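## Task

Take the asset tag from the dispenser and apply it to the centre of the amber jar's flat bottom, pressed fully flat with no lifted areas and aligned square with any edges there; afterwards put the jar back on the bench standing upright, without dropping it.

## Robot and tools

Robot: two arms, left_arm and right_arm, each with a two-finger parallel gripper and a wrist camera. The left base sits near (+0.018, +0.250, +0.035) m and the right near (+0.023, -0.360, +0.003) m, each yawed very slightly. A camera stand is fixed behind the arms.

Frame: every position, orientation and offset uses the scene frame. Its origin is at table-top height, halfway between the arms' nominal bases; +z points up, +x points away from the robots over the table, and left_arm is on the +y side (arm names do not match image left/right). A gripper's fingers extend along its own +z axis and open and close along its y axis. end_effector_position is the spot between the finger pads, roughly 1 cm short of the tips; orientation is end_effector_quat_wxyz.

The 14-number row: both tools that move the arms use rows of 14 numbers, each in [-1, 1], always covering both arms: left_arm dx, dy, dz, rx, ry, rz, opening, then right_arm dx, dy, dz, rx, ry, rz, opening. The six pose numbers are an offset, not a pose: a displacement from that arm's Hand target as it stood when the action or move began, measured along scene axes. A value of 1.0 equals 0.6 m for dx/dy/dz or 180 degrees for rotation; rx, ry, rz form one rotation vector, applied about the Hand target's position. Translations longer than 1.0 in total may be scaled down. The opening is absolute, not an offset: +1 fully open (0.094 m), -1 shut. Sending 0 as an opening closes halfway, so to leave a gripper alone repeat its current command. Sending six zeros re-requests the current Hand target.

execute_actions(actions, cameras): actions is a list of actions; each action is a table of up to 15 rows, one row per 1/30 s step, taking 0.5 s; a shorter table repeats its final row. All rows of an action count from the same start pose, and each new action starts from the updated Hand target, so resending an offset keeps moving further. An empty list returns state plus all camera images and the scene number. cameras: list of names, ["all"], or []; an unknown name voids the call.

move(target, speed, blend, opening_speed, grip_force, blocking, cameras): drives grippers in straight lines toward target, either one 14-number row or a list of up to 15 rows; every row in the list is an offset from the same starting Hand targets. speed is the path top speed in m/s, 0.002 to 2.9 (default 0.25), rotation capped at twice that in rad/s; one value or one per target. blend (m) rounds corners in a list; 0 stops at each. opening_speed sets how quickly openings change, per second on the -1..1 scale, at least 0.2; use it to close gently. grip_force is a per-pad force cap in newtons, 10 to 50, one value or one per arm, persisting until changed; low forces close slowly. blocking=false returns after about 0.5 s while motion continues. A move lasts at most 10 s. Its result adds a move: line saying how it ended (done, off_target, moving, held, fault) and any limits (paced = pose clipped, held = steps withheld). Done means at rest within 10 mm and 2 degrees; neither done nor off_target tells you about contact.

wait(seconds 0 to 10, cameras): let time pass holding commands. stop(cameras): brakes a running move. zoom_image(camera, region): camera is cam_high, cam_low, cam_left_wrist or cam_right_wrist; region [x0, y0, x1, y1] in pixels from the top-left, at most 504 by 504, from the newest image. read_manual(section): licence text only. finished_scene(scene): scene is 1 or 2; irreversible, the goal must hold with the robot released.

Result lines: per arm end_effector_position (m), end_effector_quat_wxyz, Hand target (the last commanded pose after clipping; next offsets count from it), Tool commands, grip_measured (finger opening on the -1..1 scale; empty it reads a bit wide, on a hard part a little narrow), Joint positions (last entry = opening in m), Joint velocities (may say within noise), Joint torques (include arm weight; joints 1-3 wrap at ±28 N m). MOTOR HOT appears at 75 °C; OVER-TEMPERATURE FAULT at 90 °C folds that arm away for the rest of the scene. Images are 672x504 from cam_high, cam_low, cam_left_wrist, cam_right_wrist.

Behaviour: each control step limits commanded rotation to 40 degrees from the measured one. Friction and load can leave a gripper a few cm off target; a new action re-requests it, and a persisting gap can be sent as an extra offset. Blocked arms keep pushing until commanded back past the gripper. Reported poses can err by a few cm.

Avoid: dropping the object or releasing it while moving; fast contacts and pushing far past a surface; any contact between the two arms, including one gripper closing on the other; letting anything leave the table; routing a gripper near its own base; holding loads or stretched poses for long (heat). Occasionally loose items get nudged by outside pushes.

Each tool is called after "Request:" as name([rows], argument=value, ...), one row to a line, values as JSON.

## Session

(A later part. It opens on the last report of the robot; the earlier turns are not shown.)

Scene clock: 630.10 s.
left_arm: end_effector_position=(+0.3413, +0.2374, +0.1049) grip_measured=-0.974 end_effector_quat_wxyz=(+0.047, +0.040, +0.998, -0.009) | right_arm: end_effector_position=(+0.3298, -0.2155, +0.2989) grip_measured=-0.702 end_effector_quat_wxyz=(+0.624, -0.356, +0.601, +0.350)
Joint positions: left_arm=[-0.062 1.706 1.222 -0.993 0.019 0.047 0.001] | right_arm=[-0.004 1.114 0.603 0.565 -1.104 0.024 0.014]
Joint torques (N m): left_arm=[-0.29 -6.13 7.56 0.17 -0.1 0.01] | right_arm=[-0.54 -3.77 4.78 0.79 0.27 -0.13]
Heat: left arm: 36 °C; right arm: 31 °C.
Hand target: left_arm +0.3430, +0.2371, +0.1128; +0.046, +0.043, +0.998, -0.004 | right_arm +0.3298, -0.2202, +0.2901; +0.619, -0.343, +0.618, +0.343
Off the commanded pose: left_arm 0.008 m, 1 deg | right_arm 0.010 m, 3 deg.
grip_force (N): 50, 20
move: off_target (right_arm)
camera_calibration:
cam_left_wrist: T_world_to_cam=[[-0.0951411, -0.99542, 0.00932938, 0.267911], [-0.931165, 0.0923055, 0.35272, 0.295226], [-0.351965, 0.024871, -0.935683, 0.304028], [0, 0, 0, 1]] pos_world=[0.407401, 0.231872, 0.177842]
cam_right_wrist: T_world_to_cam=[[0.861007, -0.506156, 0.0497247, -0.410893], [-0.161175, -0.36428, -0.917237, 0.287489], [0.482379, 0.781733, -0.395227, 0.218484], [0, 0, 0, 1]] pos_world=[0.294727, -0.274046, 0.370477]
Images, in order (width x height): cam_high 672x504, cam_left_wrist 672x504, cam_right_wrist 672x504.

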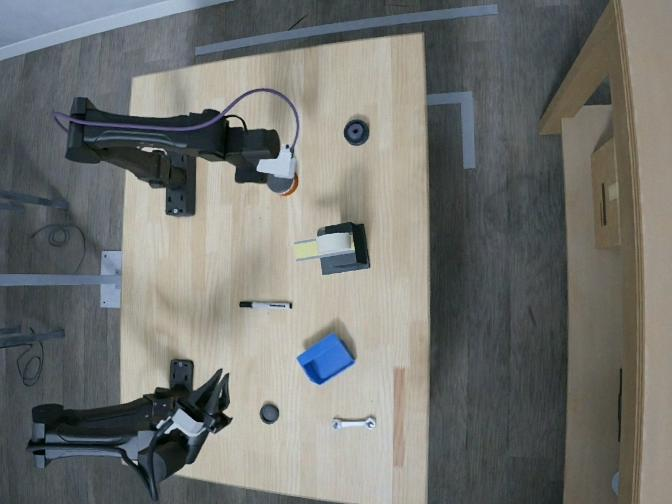

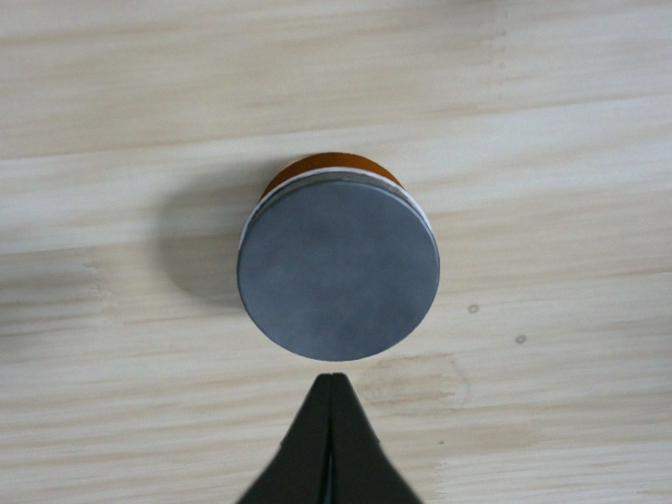

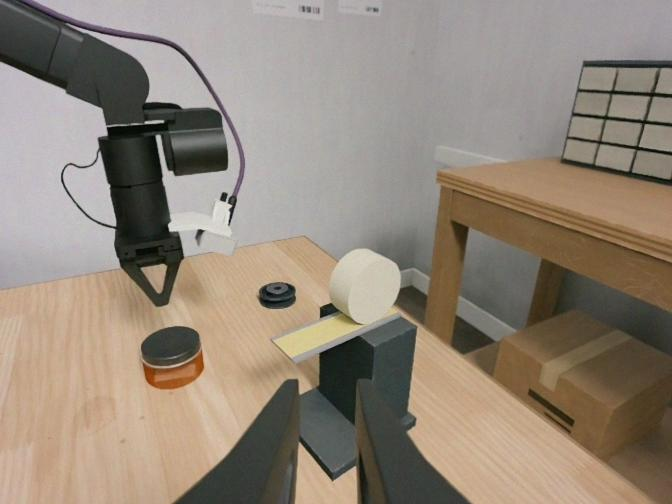

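Request:
move(target=[0.014,-0.003,-0.05,0,0,0,-1,0,0,0,0,0,0,-0.7], speed=0.06, cameras=["cam_right_wrist","cam_left_wrist"])

Request:
zoom_image(camera="cam_right_wrist", region=[60, 200, 260, 420])

Scene clock: 639.20 s.
left_arm: end_effector_position=(+0.3478, +0.2375, +0.0836) grip_measured=-0.974 end_effector_quat_wxyz=(+0.038, +0.040, +0.998, -0.008) | right_arm: end_effector_position=(+0.3298, -0.2155, +0.2989) grip_measured=-0.702 end_effector_quat_wxyz=(+0.624, -0.356, +0.601, +0.350)
Joint positions: left_arm=[-0.062 1.769 1.21 -0.936 0.017 0.047 0.001] | right_arm=[-0.004 1.114 0.603 0.565 -1.104 0.024 0.014]
Joint torques (N m): left_arm=[-0.76 -6.65 4.29 0.6 -0.12 -0.02] | right_arm=[-0.51 -3.78 4.77 0.79 0.27 -0.13]
Heat: left arm: 36 °C; right arm: 31 °C.
Hand target: left_arm +0.3514, +0.2353, +0.0828; +0.046, +0.043, +0.998, -0.004 | right_arm +0.3298, -0.2202, +0.2901; +0.619, -0.343, +0.618, +0.343
Off the commanded pose: left_arm 0.004 m, 1 deg | right_arm 0.010 m, 3 deg.
grip_force (N): 50, 20
move: off_target (right_arm)
camera_calibration:
cam_left_wrist: T_world_to_cam=[[-0.0948408, -0.995453, 0.008896, 0.268714], [-0.924538, 0.0913907, 0.36997, 0.305301], [-0.3691, 0.0268635, -0.929001, 0.291248], [0, 0, 0, 1]] pos_world=[0.415247, 0.231766, 0.155227]
cam_right_wrist: T_world_to_cam=[[0.861007, -0.506156, 0.0497247, -0.410893], [-0.161175, -0.36428, -0.917237, 0.287489], [0.482379, 0.781733, -0.395227, 0.218484], [0, 0, 0, 1]] pos_world=[0.294727, -0.274046, 0.370477]
Images, in order (width x height): cam_left_wrist 672x504, cam_right_wrist 672x504.

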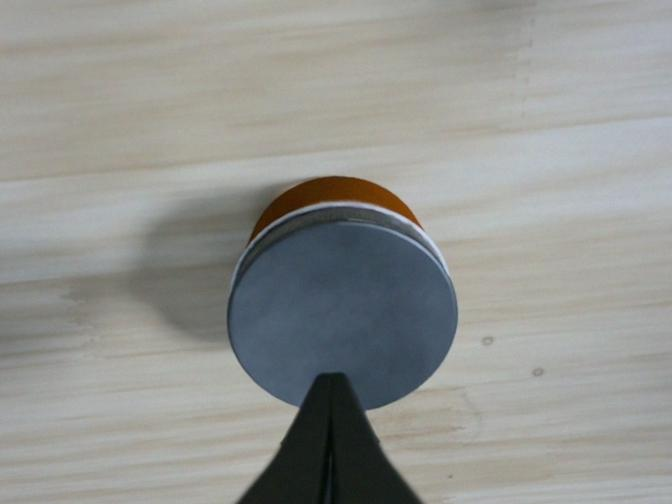

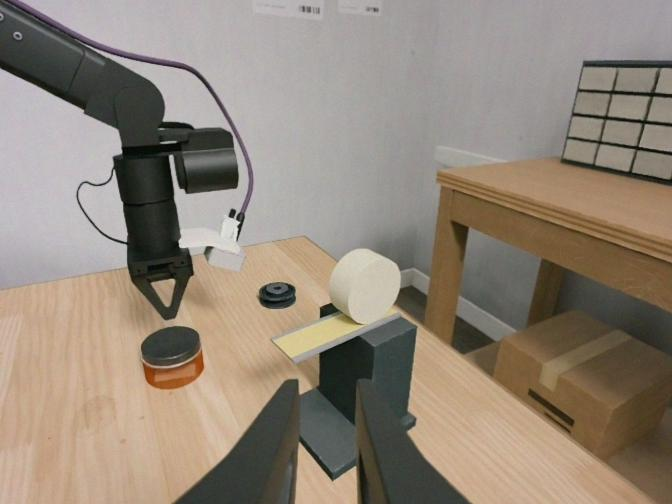

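Scaled by 2.291 from the camera's 672x504 image, which has a finer 960x720 frame.

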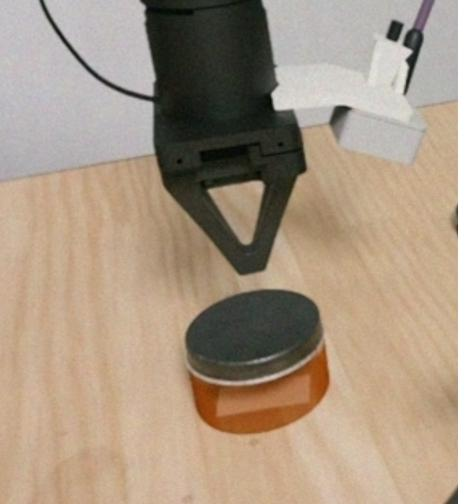

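Request:
move(target=[0.003,-0.004,-0.035,0,0,0,-1,0,0,0,0,0,0,-0.7], speed=0.04, cameras=["cam_right_wrist","cam_left_wrist"])

Request:
zoom_image(camera="cam_right_wrist", region=[60, 200, 260, 420])

Scene clock: 649.87 s.
left_arm: end_effector_position=(+0.3499, +0.2348, +0.0632) grip_measured=-0.974 end_effector_quat_wxyz=(+0.039, +0.043, +0.998, -0.009) | right_arm: end_effector_position=(+0.3298, -0.2155, +0.2989) grip_measured=-0.702 end_effector_quat_wxyz=(+0.624, -0.356, +0.601, +0.350)
Joint positions: left_arm=[-0.07 1.802 1.166 -0.856 0.017 0.045 0.001] | right_arm=[-0.004 1.114 0.603 0.565 -1.104 0.024 0.014]
Joint torques (N m): left_arm=[-0.55 -6.74 4.01 0.61 -0.08 -0.09] | right_arm=[-0.5 -3.78 4.77 0.79 0.27 -0.13]
Heat: left arm: 35 °C; right arm: 31 °C.
Hand target: left_arm +0.3532, +0.2329, +0.0618; +0.046, +0.043, +0.998, -0.004 | right_arm +0.3298, -0.2202, +0.2901; +0.619, -0.343, +0.618, +0.343
Off the commanded pose: left_arm 0.004 m, 1 deg | right_arm 0.010 m, 3 deg.
grip_force (N): 50, 20
move: off_target (right_arm)
camera_calibration:
cam_left_wrist: T_world_to_cam=[[-0.101028, -0.994844, 0.00889791, 0.268534], [-0.924528, 0.097183, 0.368514, 0.313763], [-0.367479, 0.0290037, -0.92958, 0.272213], [0, 0, 0, 1]] pos_world=[0.417245, 0.228761, 0.135029]
cam_right_wrist: T_world_to_cam=[[0.861007, -0.506156, 0.0497247, -0.410893], [-0.161175, -0.36428, -0.917237, 0.287489], [0.482379, 0.781733, -0.395227, 0.218484], [0, 0, 0, 1]] pos_world=[0.294727, -0.274046, 0.370477]
Images, in order (width x height): cam_left_wrist 672x504, cam_right_wrist 672x504.

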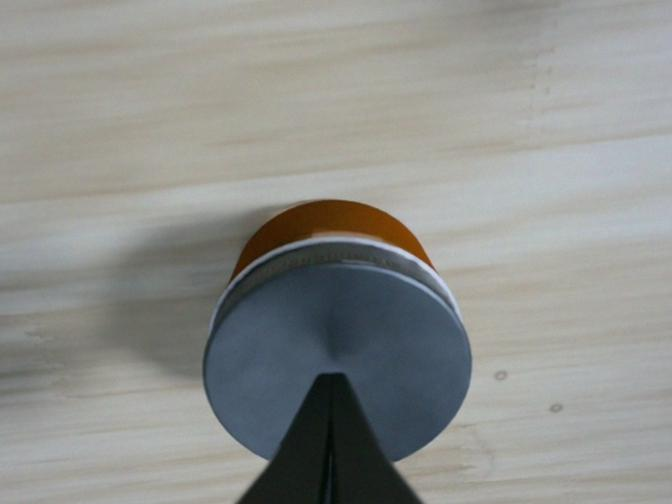

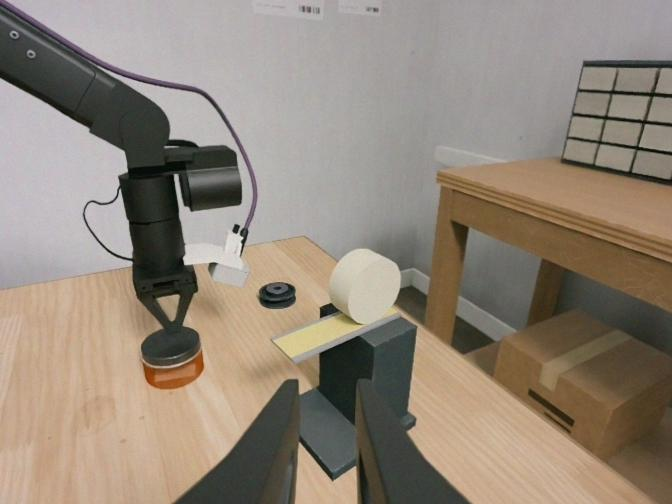

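Scaled by 2.291 from the camera's 672x504 image, which has a finer 960x720 frame.

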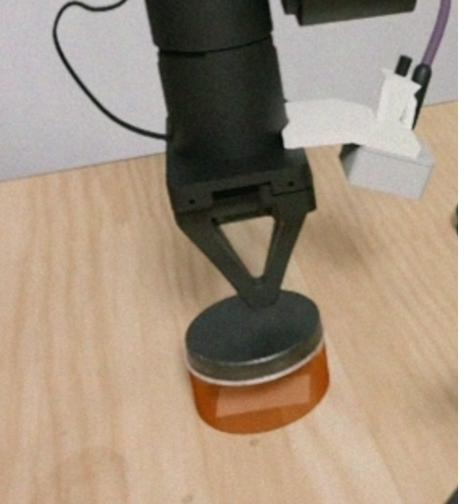

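Request:
move(target=[0,0,-0.035,0,0,0,-1,0,0,0,0,0,0,-0.7], speed=0.03, cameras=["cam_right_wrist","cam_left_wrist"])

Request:
zoom_image(camera="cam_right_wrist", region=[60, 200, 260, 420])

Scene clock: 653.70 s.
left_arm: end_effector_position=(+0.3483, +0.2349, +0.0523) grip_measured=-0.974 end_effector_quat_wxyz=(+0.037, +0.043, +0.998, -0.009) | right_arm: end_effector_position=(+0.3298, -0.2155, +0.2989) grip_measured=-0.702 end_effector_quat_wxyz=(+0.624, -0.356, +0.601, +0.350)
Joint positions: left_arm=[-0.07 1.818 1.138 -0.818 0.017 0.045 0.001] | right_arm=[-0.004 1.114 0.603 0.565 -1.104 0.024 0.014]
Joint torques (N m): left_arm=[-0.57 -5.46 2.33 0.99 -0.08 -0.08] | right_arm=[-0.53 -3.78 4.78 0.8 0.27 -0.13]
Heat: left arm: 35 °C; right arm: 31 °C.
Hand target: left_arm +0.3532, +0.2329, +0.0408; +0.046, +0.043, +0.998, -0.004 | right_arm +0.3298, -0.2202, +0.2901; +0.619, -0.343, +0.618, +0.343
Off the commanded pose: left_arm 0.013 m, 1 deg | right_arm 0.010 m, 3 deg.
grip_force (N): 50, 20
move: off_target (left_arm, right_arm)
camera_calibration:
cam_left_wrist: T_world_to_cam=[[-0.100931, -0.994851, 0.00923625, 0.268423], [-0.92282, 0.0970846, 0.372797, 0.31552], [-0.371774, 0.0291034, -0.927867, 0.262784], [0, 0, 0, 1]] pos_world=[0.415957, 0.228761, 0.123725]
cam_right_wrist: T_world_to_cam=[[0.861007, -0.506156, 0.0497247, -0.410893], [-0.161175, -0.36428, -0.917237, 0.287489], [0.482379, 0.781733, -0.395227, 0.218484], [0, 0, 0, 1]] pos_world=[0.294727, -0.274046, 0.370477]
Images, in order (width x height): cam_left_wrist 672x504, cam_right_wrist 672x504.

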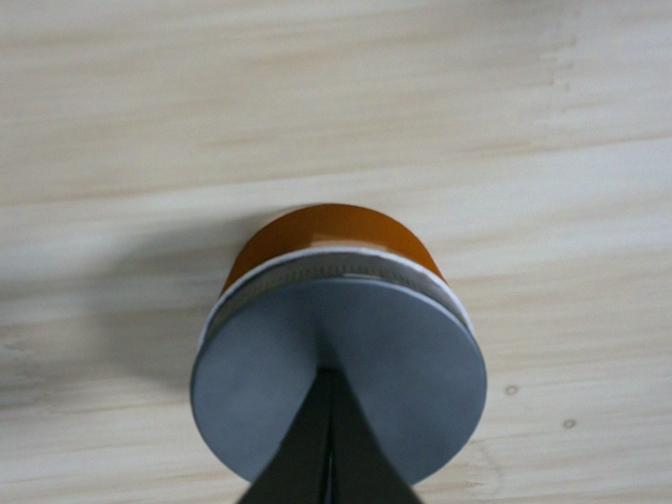

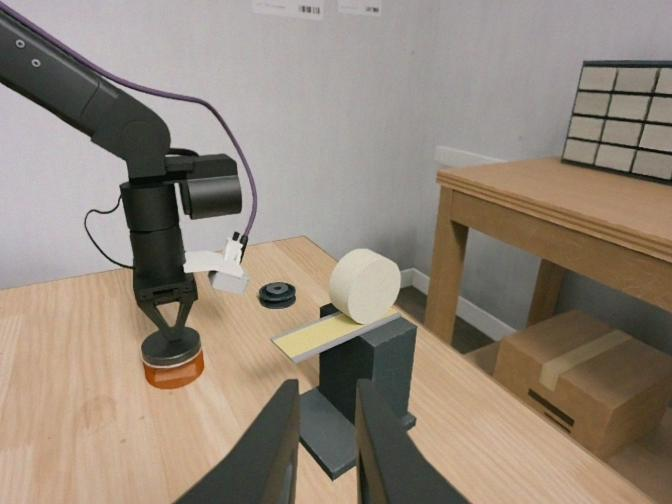

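Scaled by 2.291 from the camera's 672x504 image, which has a finer 960x720 frame.

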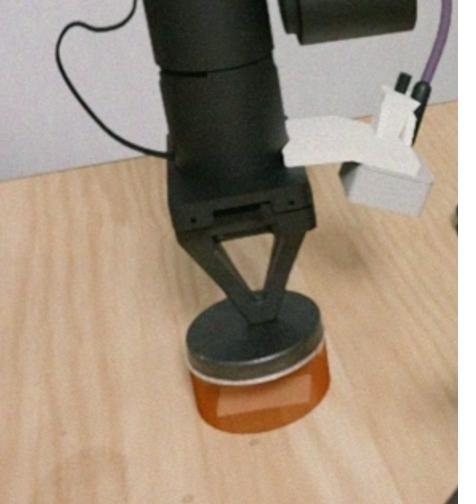

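Request:
move(target=[0,0,-0.06,0,0,0,-1,0,0,0,0,0,0,-0.7], speed=0.04, cameras=["cam_right_wrist"])

Scene clock: 657.70 s.
left_arm: end_effector_position=(+0.3479, +0.2349, +0.0515) grip_measured=-0.974 end_effector_quat_wxyz=(+0.055, +0.043, +0.998, -0.009) | right_arm: end_effector_position=(+0.3298, -0.2155, +0.2989) grip_measured=-0.702 end_effector_quat_wxyz=(+0.624, -0.356, +0.601, +0.350)
Joint positions: left_arm=[-0.07 1.787 1.092 -0.766 0.017 0.045 0.001] | right_arm=[-0.004 1.114 0.603 0.565 -1.104 0.024 0.014]
Joint torques (N m): left_arm=[-0.61 0.27 -0.25 1.7 -0.08 -0.06] | right_arm=[-0.53 -3.79 4.77 0.8 0.28 -0.13]
Heat: left arm: 35 °C; right arm: 30 °C.
Hand target: left_arm +0.3532, +0.2329, +0.0048; +0.046, +0.043, +0.998, -0.004 | right_arm +0.3298, -0.2202, +0.2901; +0.619, -0.343, +0.618, +0.343
Off the commanded pose: left_arm 0.047 m, 1 deg | right_arm 0.010 m, 3 deg.
grip_force (N): 50, 20
move: off_target (left_arm, right_arm)
camera_calibration:
cam_right_wrist: T_world_to_cam=[[0.861007, -0.506156, 0.0497247, -0.410893], [-0.161175, -0.36428, -0.917237, 0.287489], [0.482379, 0.781733, -0.395227, 0.218484], [0, 0, 0, 1]] pos_world=[0.294727, -0.274046, 0.370477]
Images, in order (width x height): cam_right_wrist 672x504.

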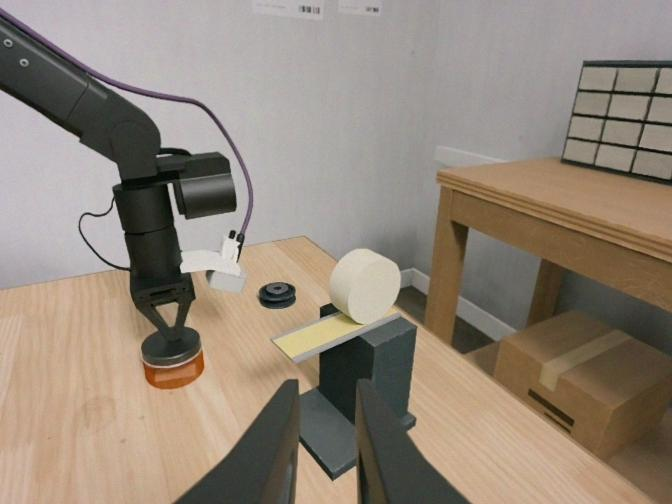

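Request:
move([
  [0,0,0.11,0,0,0,-1,0,0,0,0,0,0,-0.7],
  [-0.08,0,0.3,0,0,0,-1,0,0,0,0,0,0,-0.7],
], speed=0.06, blend=0.01, cameras=["all"])

Request:
zoom_image(camera="cam_right_wrist", region=[60, 200, 260, 420])

Scene clock: 663.37 s.
left_arm: end_effector_position=(+0.3065, +0.2347, +0.1676) grip_measured=-0.974 end_effector_quat_wxyz=(+0.031, +0.042, +0.999, -0.008) | right_arm: end_effector_position=(+0.3298, -0.2155, +0.2989) grip_measured=-0.702 end_effector_quat_wxyz=(+0.624, -0.356, +0.601, +0.350)
Joint positions: left_arm=[-0.077 1.577 1.337 -1.269 0.016 0.036 0.001] | right_arm=[-0.004 1.114 0.603 0.565 -1.104 0.024 0.014]
Joint torques (N m): left_arm=[-0.7 -7.8 7.51 0.11 -0.09 -0.09] | right_arm=[-0.53 -3.78 4.78 0.79 0.27 -0.13]
Heat: left arm: 35 °C; right arm: 30 °C.
Hand target: left_arm +0.3052, +0.2329, +0.1848; +0.046, +0.043, +0.998, -0.004 | right_arm +0.3298, -0.2202, +0.2901; +0.619, -0.343, +0.618, +0.343
Off the commanded pose: left_arm 0.017 m, 2 deg | right_arm 0.010 m, 3 deg.
grip_force (N): 50, 20
move: off_target (left_arm, right_arm)
camera_calibration:
cam_left_wrist: T_world_to_cam=[[-0.099229, -0.995025, 0.00893007, 0.262503], [-0.918886, 0.0950724, 0.382898, 0.231587], [-0.381842, 0.0297888, -0.923748, 0.356519], [0, 0, 0, 1]] pos_world=[0.374983, 0.228559, 0.238316]
cam_right_wrist: T_world_to_cam=[[0.861007, -0.506156, 0.0497247, -0.410893], [-0.161175, -0.36428, -0.917237, 0.287489], [0.482379, 0.781733, -0.395227, 0.218484], [0, 0, 0, 1]] pos_world=[0.294727, -0.274046, 0.370477]

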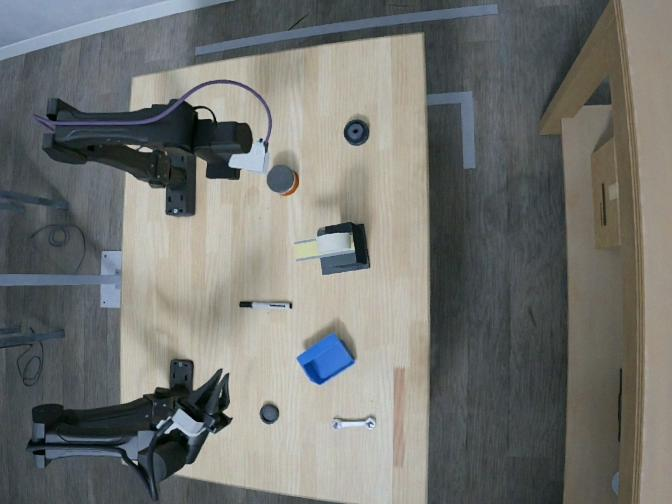

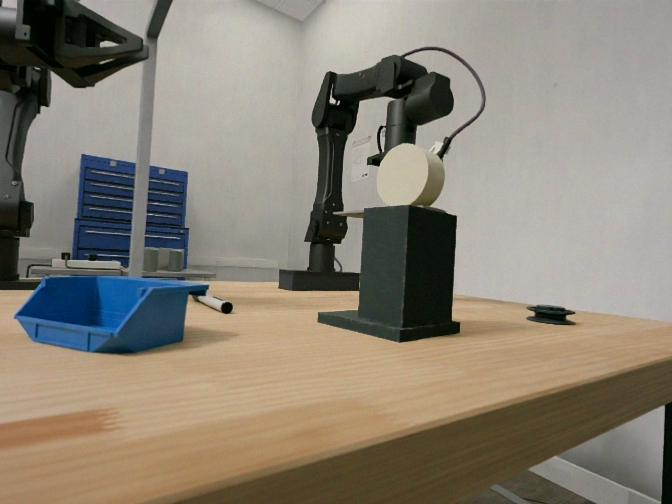

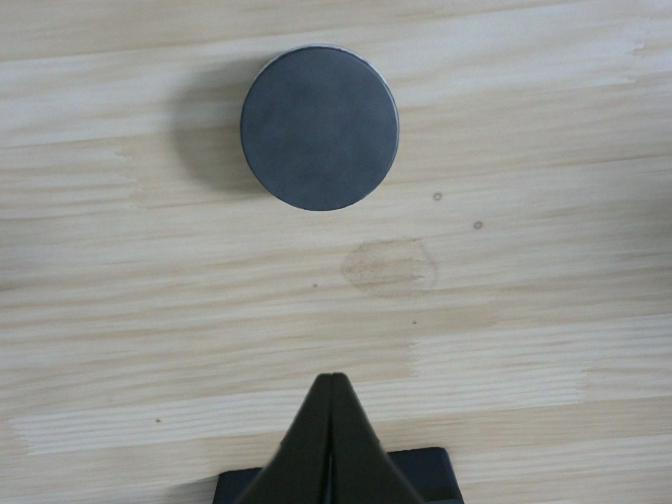

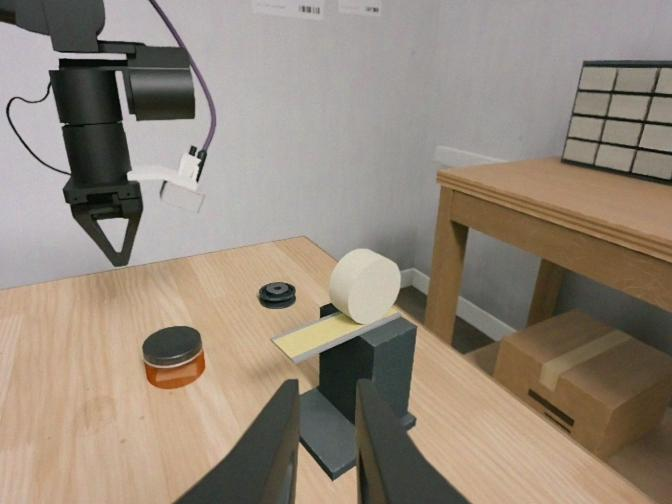

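Scaled by 2.291 from the camera's 672x504 image, which has a finer 960x720 frame.

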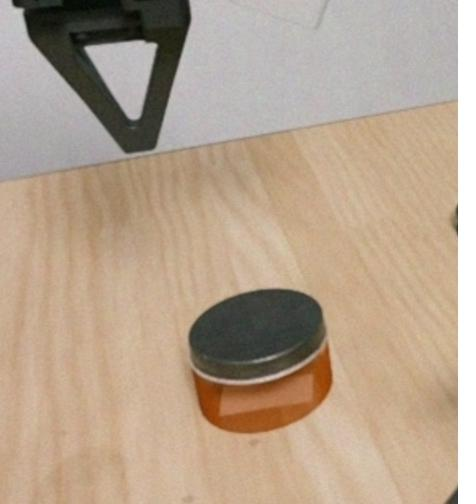

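Request:
finished_scene(scene=2)

The scene is finished: the task was done.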